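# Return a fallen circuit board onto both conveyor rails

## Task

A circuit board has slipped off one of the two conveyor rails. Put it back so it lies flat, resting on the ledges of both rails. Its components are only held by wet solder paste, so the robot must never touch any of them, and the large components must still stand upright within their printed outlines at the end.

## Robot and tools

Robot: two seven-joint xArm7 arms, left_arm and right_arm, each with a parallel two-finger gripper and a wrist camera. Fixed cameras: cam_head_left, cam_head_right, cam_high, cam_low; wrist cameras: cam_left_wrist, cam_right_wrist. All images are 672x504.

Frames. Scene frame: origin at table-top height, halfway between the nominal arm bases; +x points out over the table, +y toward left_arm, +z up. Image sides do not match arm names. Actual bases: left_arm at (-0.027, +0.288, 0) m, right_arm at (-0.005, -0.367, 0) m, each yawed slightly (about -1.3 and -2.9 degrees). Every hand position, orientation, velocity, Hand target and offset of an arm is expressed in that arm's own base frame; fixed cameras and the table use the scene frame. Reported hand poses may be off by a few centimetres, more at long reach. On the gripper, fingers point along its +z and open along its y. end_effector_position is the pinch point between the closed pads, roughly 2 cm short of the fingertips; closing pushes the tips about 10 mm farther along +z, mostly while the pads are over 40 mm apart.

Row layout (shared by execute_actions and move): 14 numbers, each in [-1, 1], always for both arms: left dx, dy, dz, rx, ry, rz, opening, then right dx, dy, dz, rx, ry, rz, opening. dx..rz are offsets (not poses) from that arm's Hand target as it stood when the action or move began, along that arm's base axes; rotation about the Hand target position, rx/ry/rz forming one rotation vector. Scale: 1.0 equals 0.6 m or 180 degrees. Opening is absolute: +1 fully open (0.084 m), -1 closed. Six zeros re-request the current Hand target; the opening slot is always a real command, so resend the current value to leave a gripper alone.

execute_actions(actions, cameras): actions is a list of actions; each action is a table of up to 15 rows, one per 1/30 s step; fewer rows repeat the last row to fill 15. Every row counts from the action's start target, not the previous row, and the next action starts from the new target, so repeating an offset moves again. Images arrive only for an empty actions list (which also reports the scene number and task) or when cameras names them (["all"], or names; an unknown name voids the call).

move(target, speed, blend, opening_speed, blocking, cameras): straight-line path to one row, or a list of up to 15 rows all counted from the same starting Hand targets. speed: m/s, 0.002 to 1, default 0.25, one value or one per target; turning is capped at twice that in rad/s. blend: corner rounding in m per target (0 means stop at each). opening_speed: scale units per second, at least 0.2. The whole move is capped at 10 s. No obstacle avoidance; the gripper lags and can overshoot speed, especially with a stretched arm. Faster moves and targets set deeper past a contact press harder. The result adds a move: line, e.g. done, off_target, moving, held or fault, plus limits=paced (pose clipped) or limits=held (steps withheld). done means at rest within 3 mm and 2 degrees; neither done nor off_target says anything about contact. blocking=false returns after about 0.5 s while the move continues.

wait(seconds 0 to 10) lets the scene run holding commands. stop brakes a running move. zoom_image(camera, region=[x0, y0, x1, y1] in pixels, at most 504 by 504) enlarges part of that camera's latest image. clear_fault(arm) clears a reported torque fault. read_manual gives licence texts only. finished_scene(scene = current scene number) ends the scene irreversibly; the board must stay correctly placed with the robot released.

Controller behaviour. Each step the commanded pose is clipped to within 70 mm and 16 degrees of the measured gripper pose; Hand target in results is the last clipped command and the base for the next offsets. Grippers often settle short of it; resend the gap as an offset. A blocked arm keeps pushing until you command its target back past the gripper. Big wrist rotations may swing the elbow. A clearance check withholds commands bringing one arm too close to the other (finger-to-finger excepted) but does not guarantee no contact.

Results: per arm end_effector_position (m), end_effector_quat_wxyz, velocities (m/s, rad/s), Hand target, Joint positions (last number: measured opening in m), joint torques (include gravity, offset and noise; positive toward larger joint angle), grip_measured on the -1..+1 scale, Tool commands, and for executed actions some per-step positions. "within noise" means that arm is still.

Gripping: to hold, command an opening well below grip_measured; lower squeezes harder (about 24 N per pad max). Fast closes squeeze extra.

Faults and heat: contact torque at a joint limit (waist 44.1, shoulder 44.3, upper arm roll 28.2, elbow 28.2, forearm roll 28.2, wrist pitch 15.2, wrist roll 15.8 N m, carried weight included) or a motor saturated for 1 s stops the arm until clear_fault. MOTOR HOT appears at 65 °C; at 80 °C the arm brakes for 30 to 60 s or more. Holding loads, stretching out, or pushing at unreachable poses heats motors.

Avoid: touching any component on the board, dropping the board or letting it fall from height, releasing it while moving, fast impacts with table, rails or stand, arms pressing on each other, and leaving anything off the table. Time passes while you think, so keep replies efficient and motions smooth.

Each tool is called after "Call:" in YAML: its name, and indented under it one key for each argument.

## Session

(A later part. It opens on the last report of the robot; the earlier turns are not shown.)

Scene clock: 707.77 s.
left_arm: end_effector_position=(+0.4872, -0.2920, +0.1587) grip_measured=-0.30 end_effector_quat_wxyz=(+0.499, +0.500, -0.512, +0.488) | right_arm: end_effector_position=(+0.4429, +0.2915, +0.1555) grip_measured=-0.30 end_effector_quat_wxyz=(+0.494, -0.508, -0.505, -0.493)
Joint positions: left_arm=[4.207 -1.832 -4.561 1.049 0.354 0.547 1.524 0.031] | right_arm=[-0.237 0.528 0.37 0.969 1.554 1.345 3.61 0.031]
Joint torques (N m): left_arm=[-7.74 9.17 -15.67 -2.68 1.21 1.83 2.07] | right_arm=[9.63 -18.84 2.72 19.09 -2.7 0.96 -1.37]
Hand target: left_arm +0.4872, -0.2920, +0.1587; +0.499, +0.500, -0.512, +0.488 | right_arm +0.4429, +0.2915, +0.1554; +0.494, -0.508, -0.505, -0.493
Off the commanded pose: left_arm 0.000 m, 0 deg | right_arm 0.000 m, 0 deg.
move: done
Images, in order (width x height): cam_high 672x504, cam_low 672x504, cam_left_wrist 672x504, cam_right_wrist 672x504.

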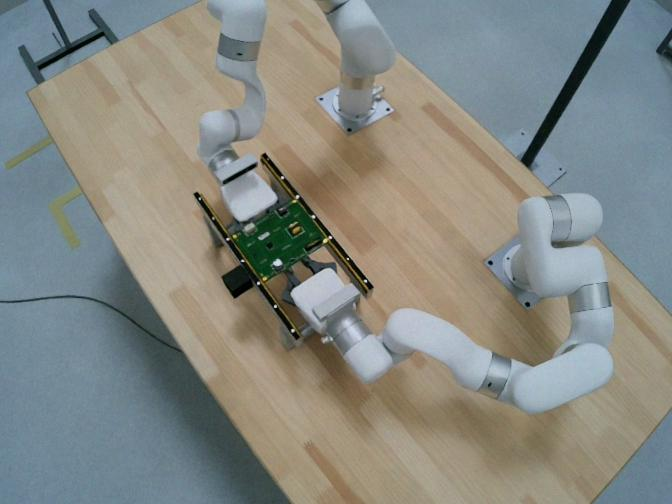

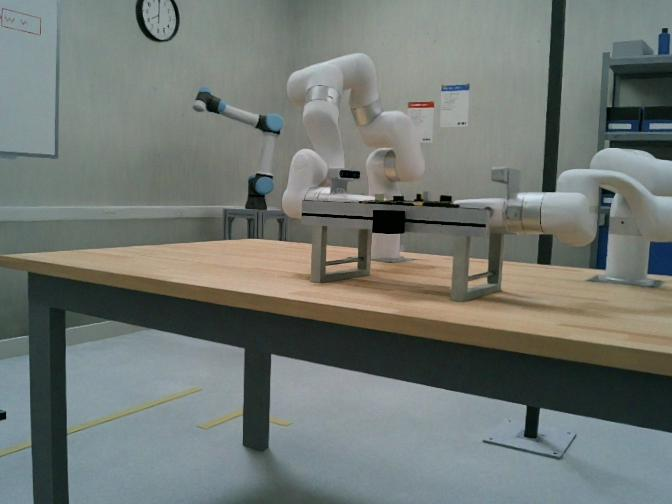

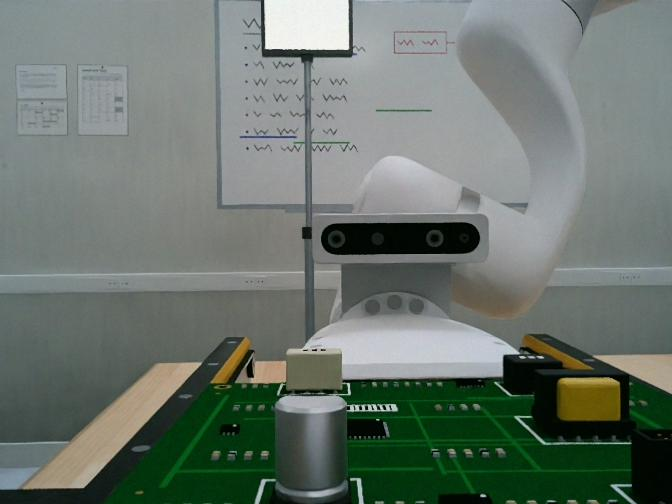

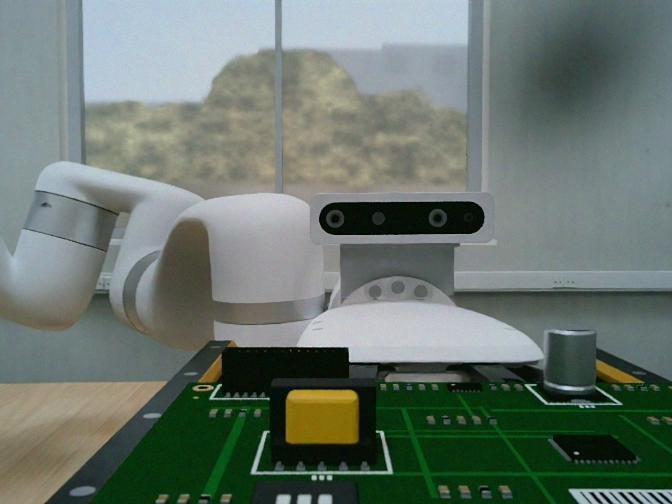

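Call:
move:
  target: [0.0008,0,-0.0067,0,0,0,-0.286, 0.0008,0,0,0,0,0,-0.286]
  speed: 0.02
  cameras: ["cam_left_wrist","cam_right_wrist","cam_low"]

Call:
zoom_image:
  camera: "cam_left_wrist"
  region: [90, 404, 200, 504]

Call:
zoom_image:
  camera: "cam_right_wrist"
  region: [50, 404, 160, 504]

Call:
zoom_image:
  camera: "cam_right_wrist"
  region: [150, 330, 250, 420]

Call:
zoom_image:
  camera: "cam_left_wrist"
  region: [180, 330, 280, 420]

Call:
zoom_image:
  camera: "cam_low"
  region: [290, 170, 520, 270]

Scene clock: 752.63 s.
left_arm: end_effector_position=(+0.4877, -0.2920, +0.1547) grip_measured=-0.30 end_effector_quat_wxyz=(+0.499, +0.500, -0.512, +0.488) | right_arm: end_effector_position=(+0.4433, +0.2915, +0.1554) grip_measured=-0.30 end_effector_quat_wxyz=(+0.494, -0.508, -0.505, -0.493)
Joint positions: left_arm=[4.205 -1.837 -4.556 1.055 0.356 0.55 1.531 0.031] | right_arm=[-0.237 0.529 0.369 0.97 1.554 1.345 3.611 0.031]
Joint torques (N m): left_arm=[-7.79 8.85 -15.77 -2.64 1.16 1.91 2.05] | right_arm=[9.65 -18.88 2.55 19.03 -2.8 1.03 1.54]
Hand target: left_arm +0.4877, -0.2920, +0.1547; +0.499, +0.500, -0.512, +0.488 | right_arm +0.4434, +0.2915, +0.1554; +0.494, -0.508, -0.505, -0.493
Off the commanded pose: left_arm 0.000 m, 0 deg | right_arm 0.000 m, 0 deg.
move: done
Images, in order (width x height): cam_low 672x504, cam_left_wrist 672x504, cam_right_wrist 672x504.

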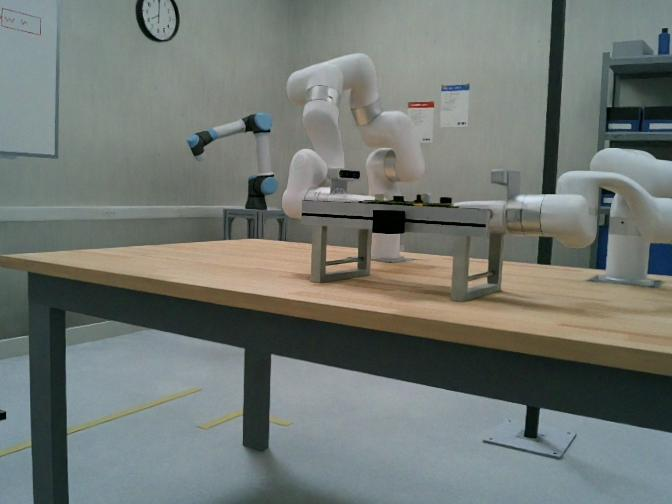

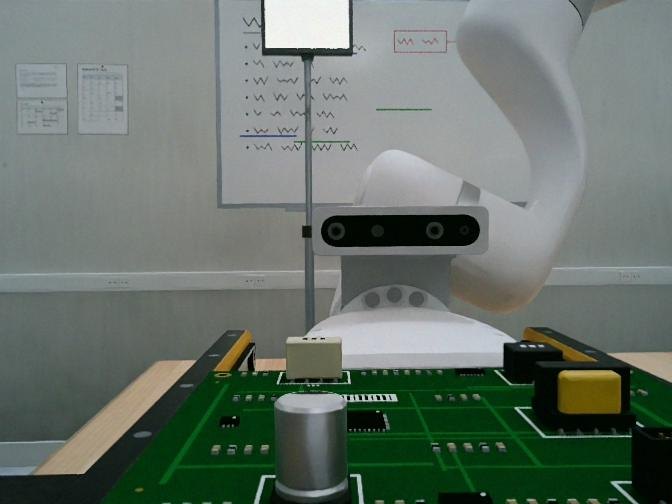

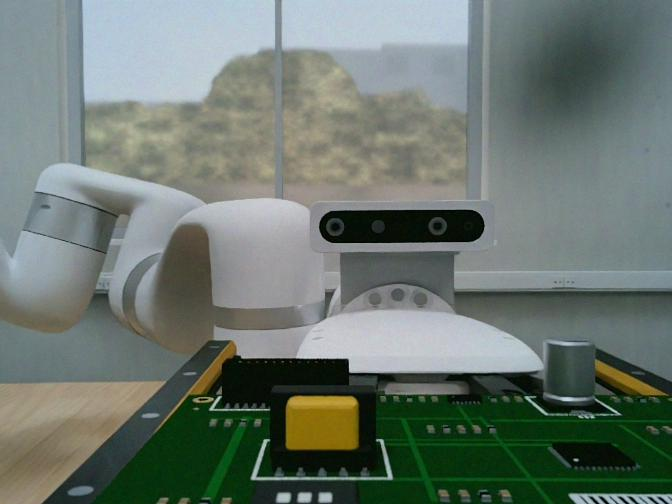

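Scaled by 4.582 from the camera's 672x504 image, which has a finer 960x720 frame.

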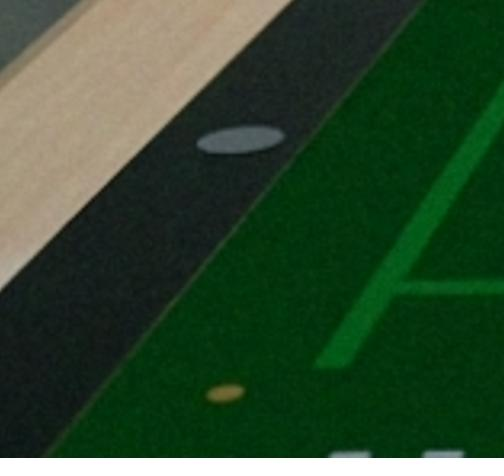

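Scaled by 4.582 from the camera's 672x504 image, which has a finer 960x720 frame.

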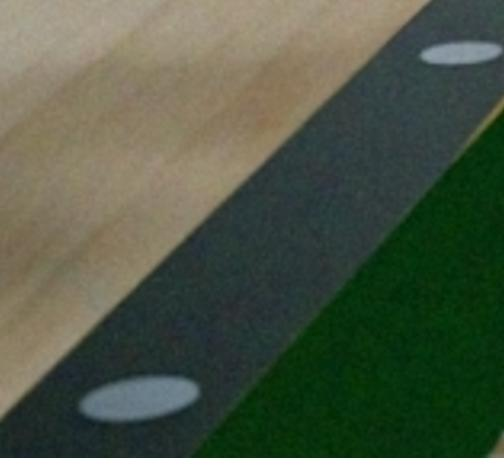

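Scaled by 5.040 from the camera's 672x504 image, which has a finer 960x720 frame.

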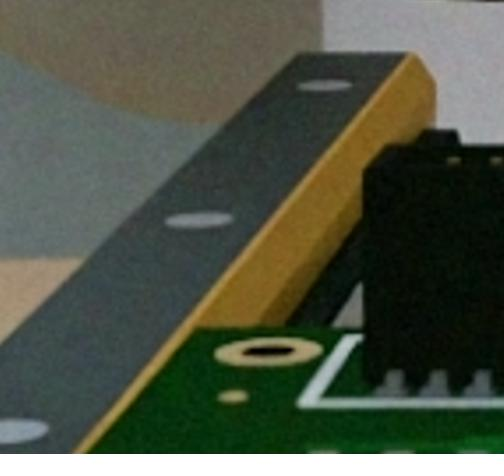

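Scaled by 5.040 from the camera's 672x504 image, which has a finer 960x720 frame.

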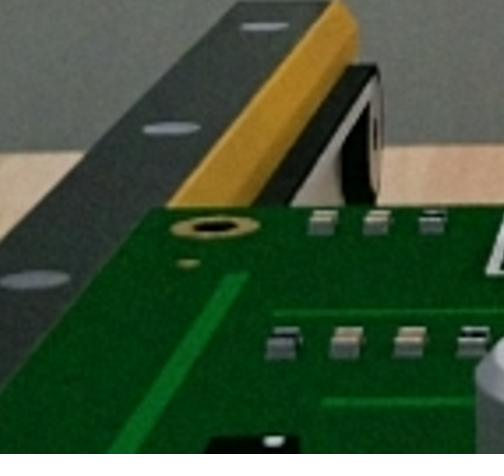

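Scaled by 2.191 from the camera's 672x504 image, which has a finer 960x720 frame.

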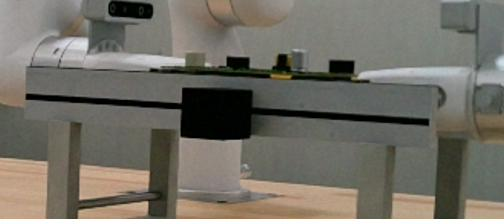

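Call:
move:
  target: [0,0,-0.0128,0,0,0,-0.286, 0,0,-0.0133,0,0,0,-0.286]
  speed: 0.015
  cameras: ["cam_left_wrist","cam_right_wrist","cam_high"]

Call:
zoom_image:
  camera: "cam_left_wrist"
  region: [90, 344, 270, 504]

Call:
zoom_image:
  camera: "cam_right_wrist"
  region: [50, 344, 230, 504]

Call:
zoom_image:
  camera: "cam_left_wrist"
  region: [500, 320, 672, 460]

Call:
zoom_image:
  camera: "cam_right_wrist"
  region: [500, 320, 672, 460]

Scene clock: 775.77 s.
left_arm: end_effector_position=(+0.4877, -0.2920, +0.1470) grip_measured=-0.30 end_effector_quat_wxyz=(+0.499, +0.500, -0.512, +0.488) | right_arm: end_effector_position=(+0.4434, +0.2915, +0.1475) grip_measured=-0.30 end_effector_quat_wxyz=(+0.494, -0.508, -0.505, -0.493)
Joint positions: left_arm=[4.205 -1.847 -4.544 1.062 0.359 0.553 1.544 0.031] | right_arm=[-0.234 0.551 0.366 0.977 1.551 1.342 3.596 0.031]
Joint torques (N m): left_arm=[-5.86 8.95 -15.68 -2.99 1.08 1.91 2.1] | right_arm=[9.73 -19.14 2.81 18.73 -2.84 1.03 -1.35]
Hand target: left_arm +0.4877, -0.2920, +0.1470; +0.499, +0.500, -0.512, +0.488 | right_arm +0.4434, +0.2915, +0.1475; +0.494, -0.508, -0.505, -0.493
Off the commanded pose: left_arm 0.000 m, 0 deg | right_arm 0.000 m, 0 deg.
move: done
Images, in order (width x height): cam_high 672x504, cam_left_wrist 672x504, cam_right_wrist 672x504.

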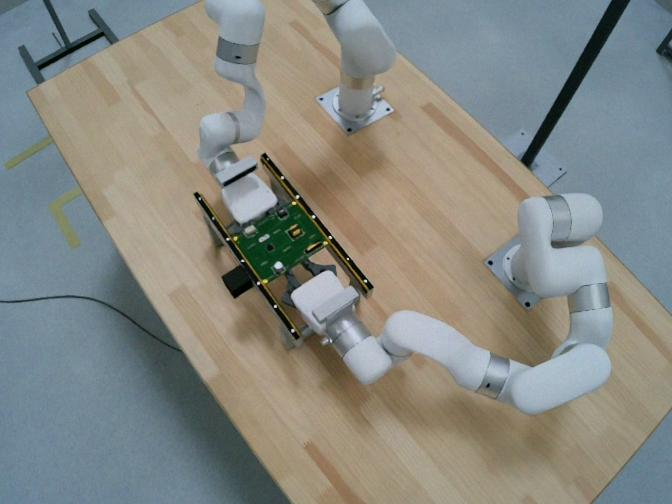

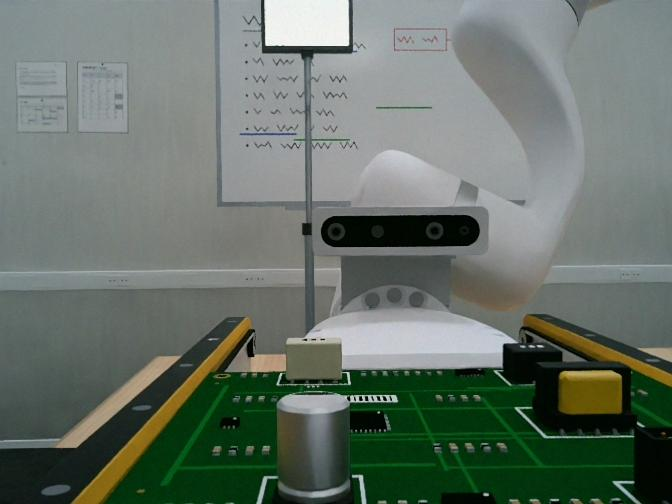

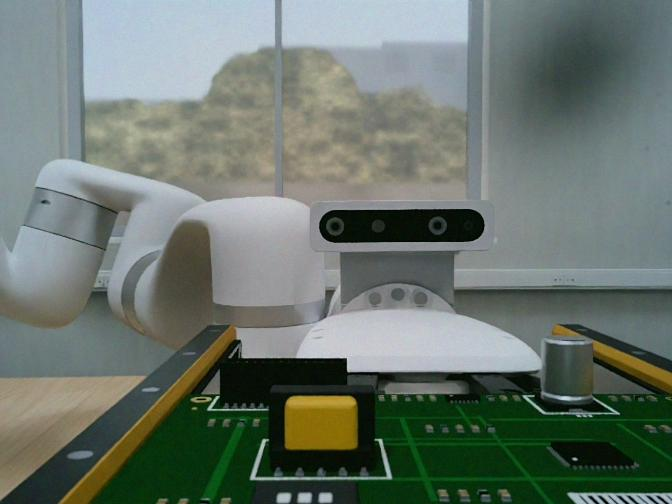

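Scaled by 2.800 from the camera's 672x504 image, which has a finer 960x720 frame.

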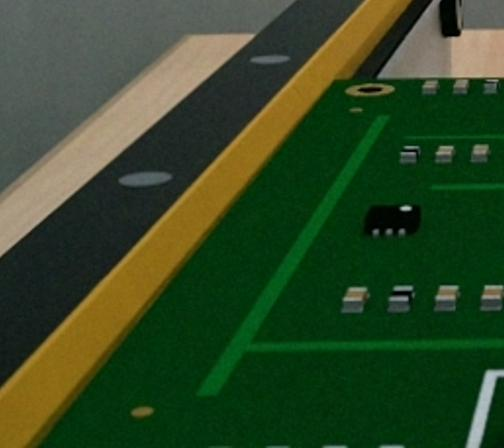

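Scaled by 2.800 from the camera's 672x504 image, which has a finer 960x720 frame.

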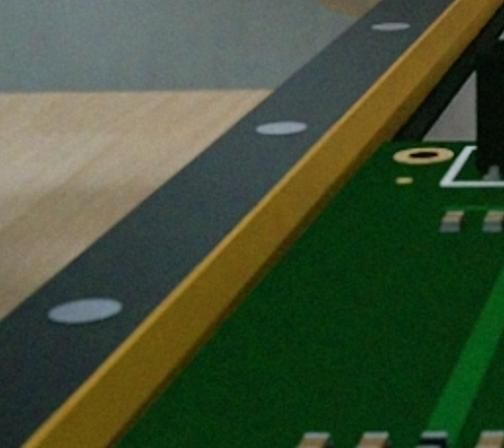

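Scaled by 2.930 from the camera's 672x504 image, which has a finer 960x720 frame.

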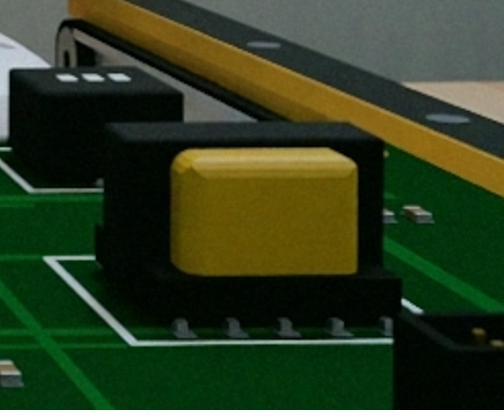

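Scaled by 2.930 from the camera's 672x504 image, which has a finer 960x720 frame.

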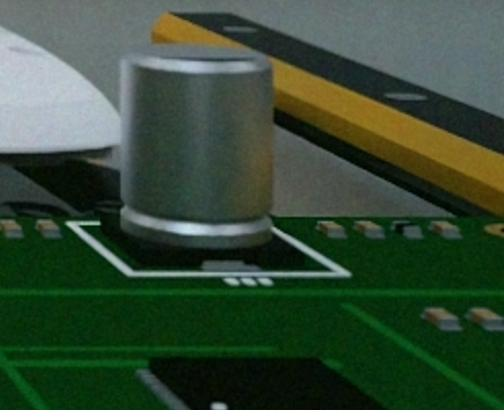

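Call:
move:
  target: [0,0,-0.0133,0,0,0,-0.286, 0,0,-0.0133,0,0,0,-0.286]
  speed: 0.015
  cameras: ["cam_left_wrist","cam_right_wrist","cam_high","cam_low"]

Call:
zoom_image:
  camera: "cam_left_wrist"
  region: [90, 344, 270, 504]

Call:
zoom_image:
  camera: "cam_right_wrist"
  region: [50, 344, 230, 504]

Call:
zoom_image:
  camera: "cam_high"
  region: [210, 190, 360, 320]

Scene clock: 781.13 s.
left_arm: end_effector_position=(+0.4877, -0.2920, +0.1390) grip_measured=-0.30 end_effector_quat_wxyz=(+0.499, +0.501, -0.512, +0.488) | right_arm: end_effector_position=(+0.4434, +0.2915, +0.1395) grip_measured=-0.30 end_effector_quat_wxyz=(+0.494, -0.508, -0.505, -0.493)
Joint positions: left_arm=[4.205 -1.858 -4.533 1.07 0.363 0.557 1.557 0.031] | right_arm=[-0.231 0.574 0.362 0.985 1.548 1.339 3.581 0.031]
Joint torques (N m): left_arm=[-7.42 9.09 -15.43 -2.95 1.16 1.89 2.15] | right_arm=[9.58 -19.11 2.73 18.13 -2.9 0.82 -1.46]
Hand target: left_arm +0.4877, -0.2920, +0.1390; +0.499, +0.500, -0.512, +0.488 | right_arm +0.4434, +0.2915, +0.1395; +0.494, -0.508, -0.505, -0.493
Off the commanded pose: left_arm 0.000 m, 0 deg | right_arm 0.000 m, 0 deg.
move: done
Images, in order (width x height): cam_high 672x504, cam_low 672x504, cam_left_wrist 672x504, cam_right_wrist 672x504.

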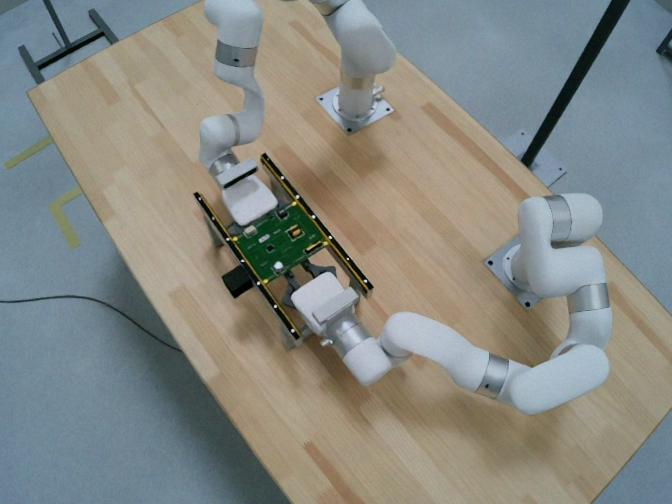

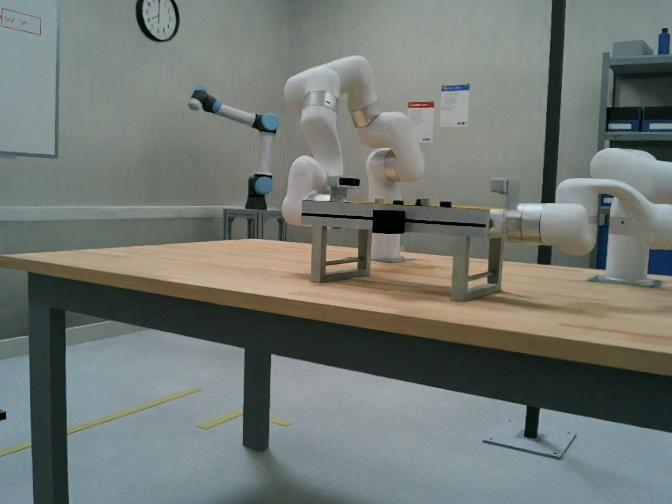

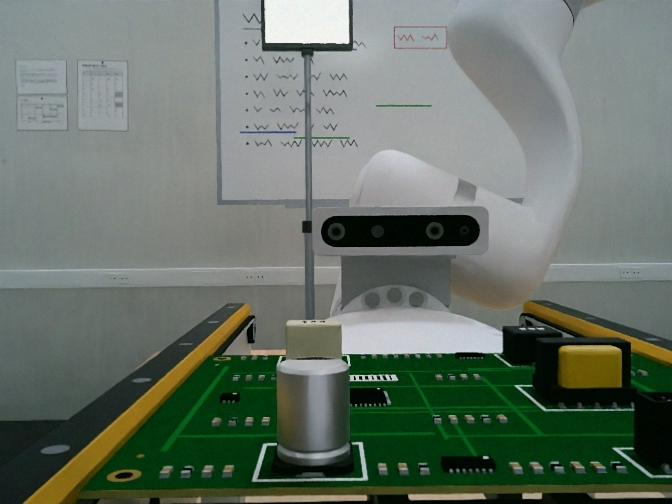

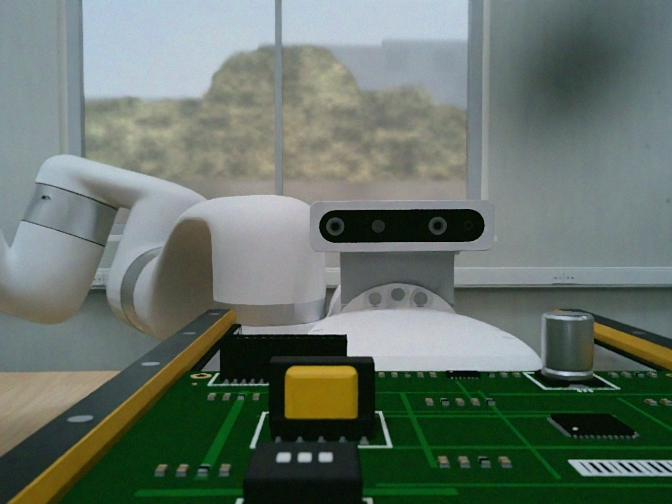

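Scaled by 2.800 from the camera's 672x504 image, which has a finer 960x720 frame.

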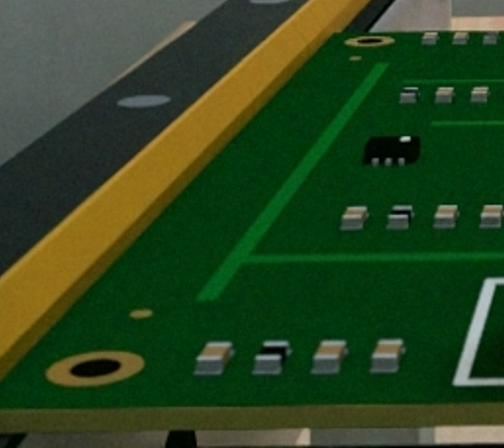

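Scaled by 2.800 from the camera's 672x504 image, which has a finer 960x720 frame.

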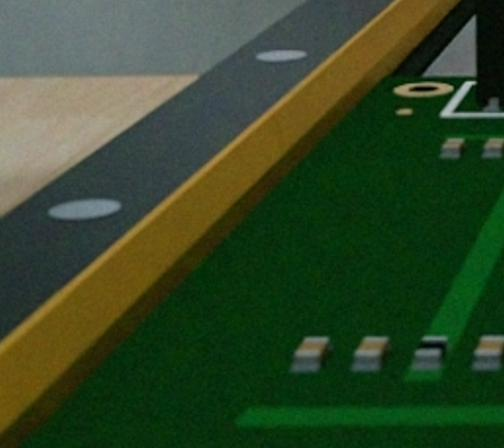

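Scaled by 3.360 from the camera's 672x504 image, which has a finer 960x720 frame.

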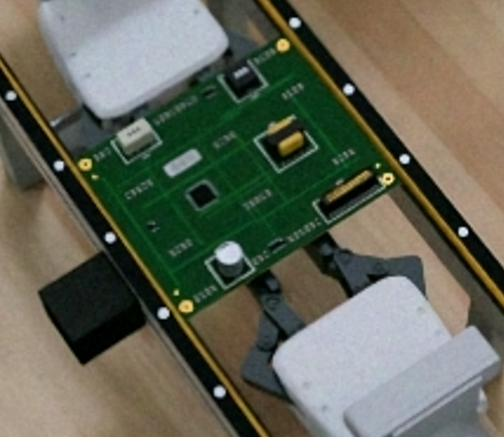

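Call:
move:
  target:
    - [0,0,-0.006,0,0,0,-0.286, 0,0,-0.006,0,0,0,-0.286]
    - [0.0047,0.2,-0.006,0,0,0,-0.286, 0,-0.2,-0.006,0,0,0,-0.286]
  speed: 0.08
  cameras: ["cam_left_wrist","cam_right_wrist","cam_high","cam_low","cam_head_left"]

Call:
zoom_image:
  camera: "cam_left_wrist"
  region: [180, 300, 560, 420]

Call:
zoom_image:
  camera: "cam_right_wrist"
  region: [150, 300, 560, 420]

Call:
zoom_image:
  camera: "cam_high"
  region: [210, 190, 360, 320]

Scene clock: 789.63 s.
left_arm: end_effector_position=(+0.4905, -0.1721, +0.1354) grip_measured=-0.30 end_effector_quat_wxyz=(+0.499, +0.500, -0.512, +0.488) | right_arm: end_effector_position=(+0.4433, +0.1715, +0.1359) grip_measured=-0.30 end_effector_quat_wxyz=(+0.494, -0.507, -0.505, -0.493)
Joint positions: left_arm=[4.461 -1.834 -4.531 1.106 0.316 0.846 1.601 0.031] | right_arm=[-0.397 0.574 0.227 1.003 1.323 1.525 3.601 0.031]
Joint torques (N m): left_arm=[7.47 14.48 -22.17 -2.54 -1.82 1.94 2.11] | right_arm=[-10.04 -19.31 1.07 17.55 -2.56 3 1.52]
Hand target: left_arm +0.4905, -0.1720, +0.1354; +0.499, +0.500, -0.512, +0.488 | right_arm +0.4434, +0.1715, +0.1359; +0.494, -0.508, -0.505, -0.493
Off the commanded pose: left_arm 0.000 m, 0 deg | right_arm 0.000 m, 0 deg.
move: done
Images, in order (width x height): cam_head_left 672x504, cam_high 672x504, cam_low 672x504, cam_left_wrist 672x504, cam_right_wrist 672x504.

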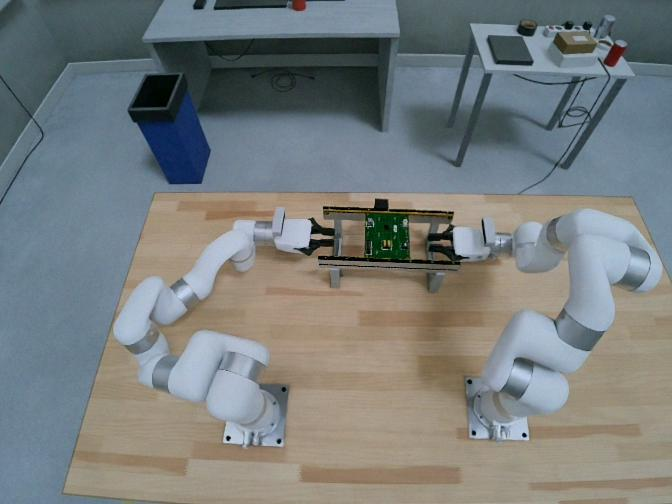

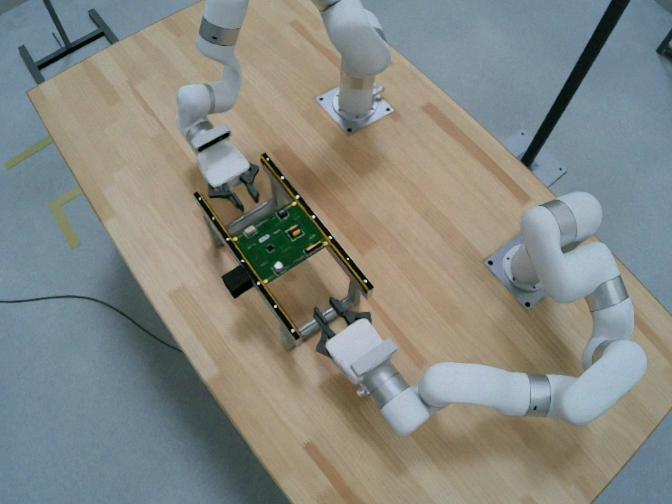

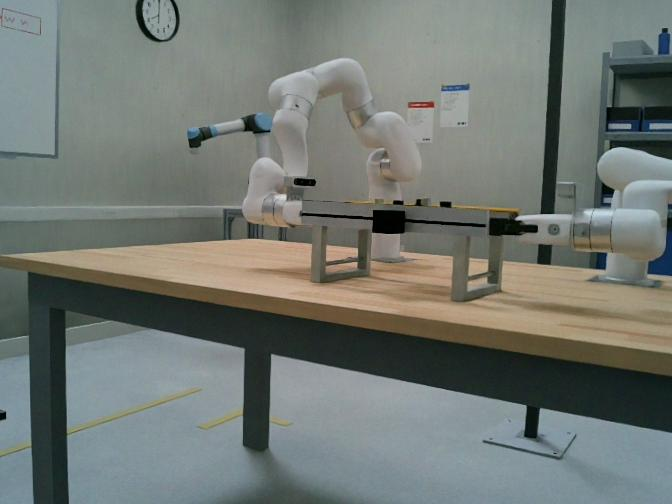

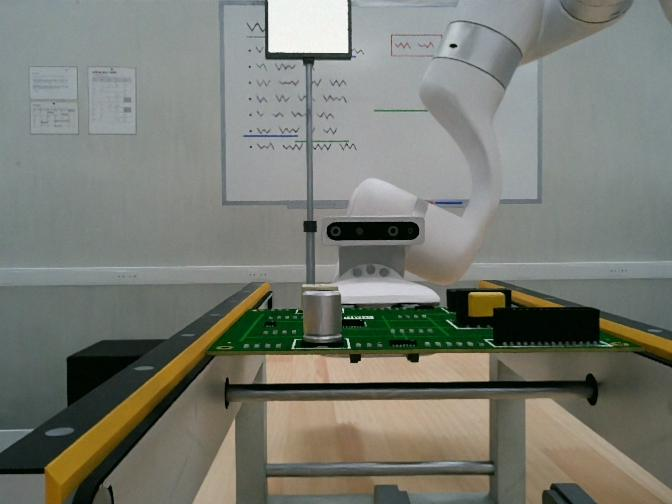

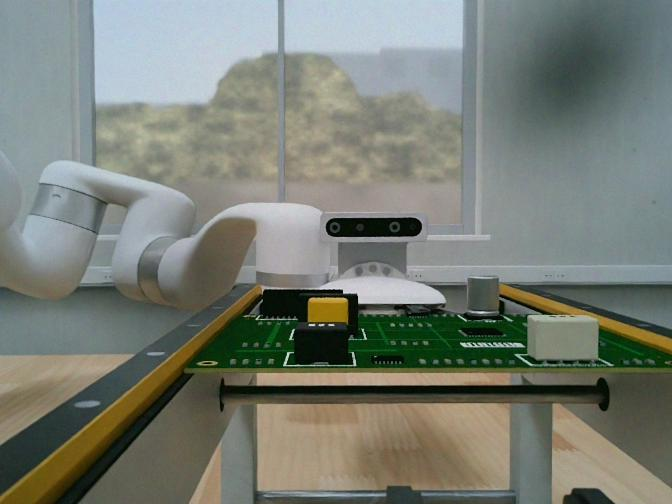

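Scaled by 1.326 from the camera's 672x504 image, which has a finer 960x720 frame.

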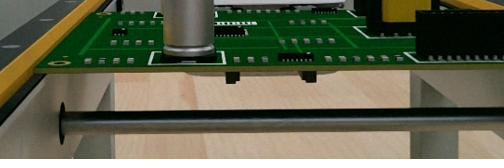

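Scaled by 1.229 from the camera's 672x504 image, which has a finer 960x720 frame.

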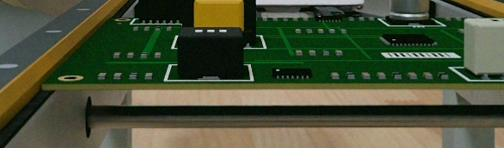

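Scaled by 3.360 from the camera's 672x504 image, which has a finer 960x720 frame.

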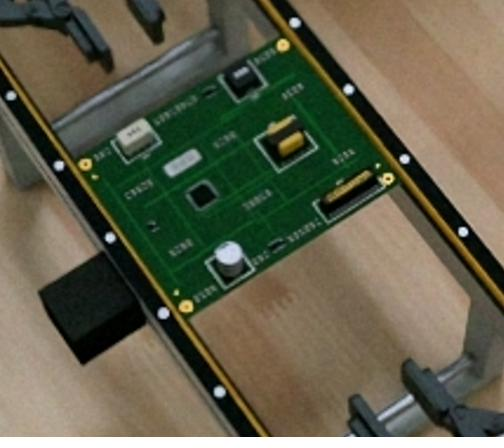

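Call:
finished_scene:
  scene: 1

The scene is finished: the task was done.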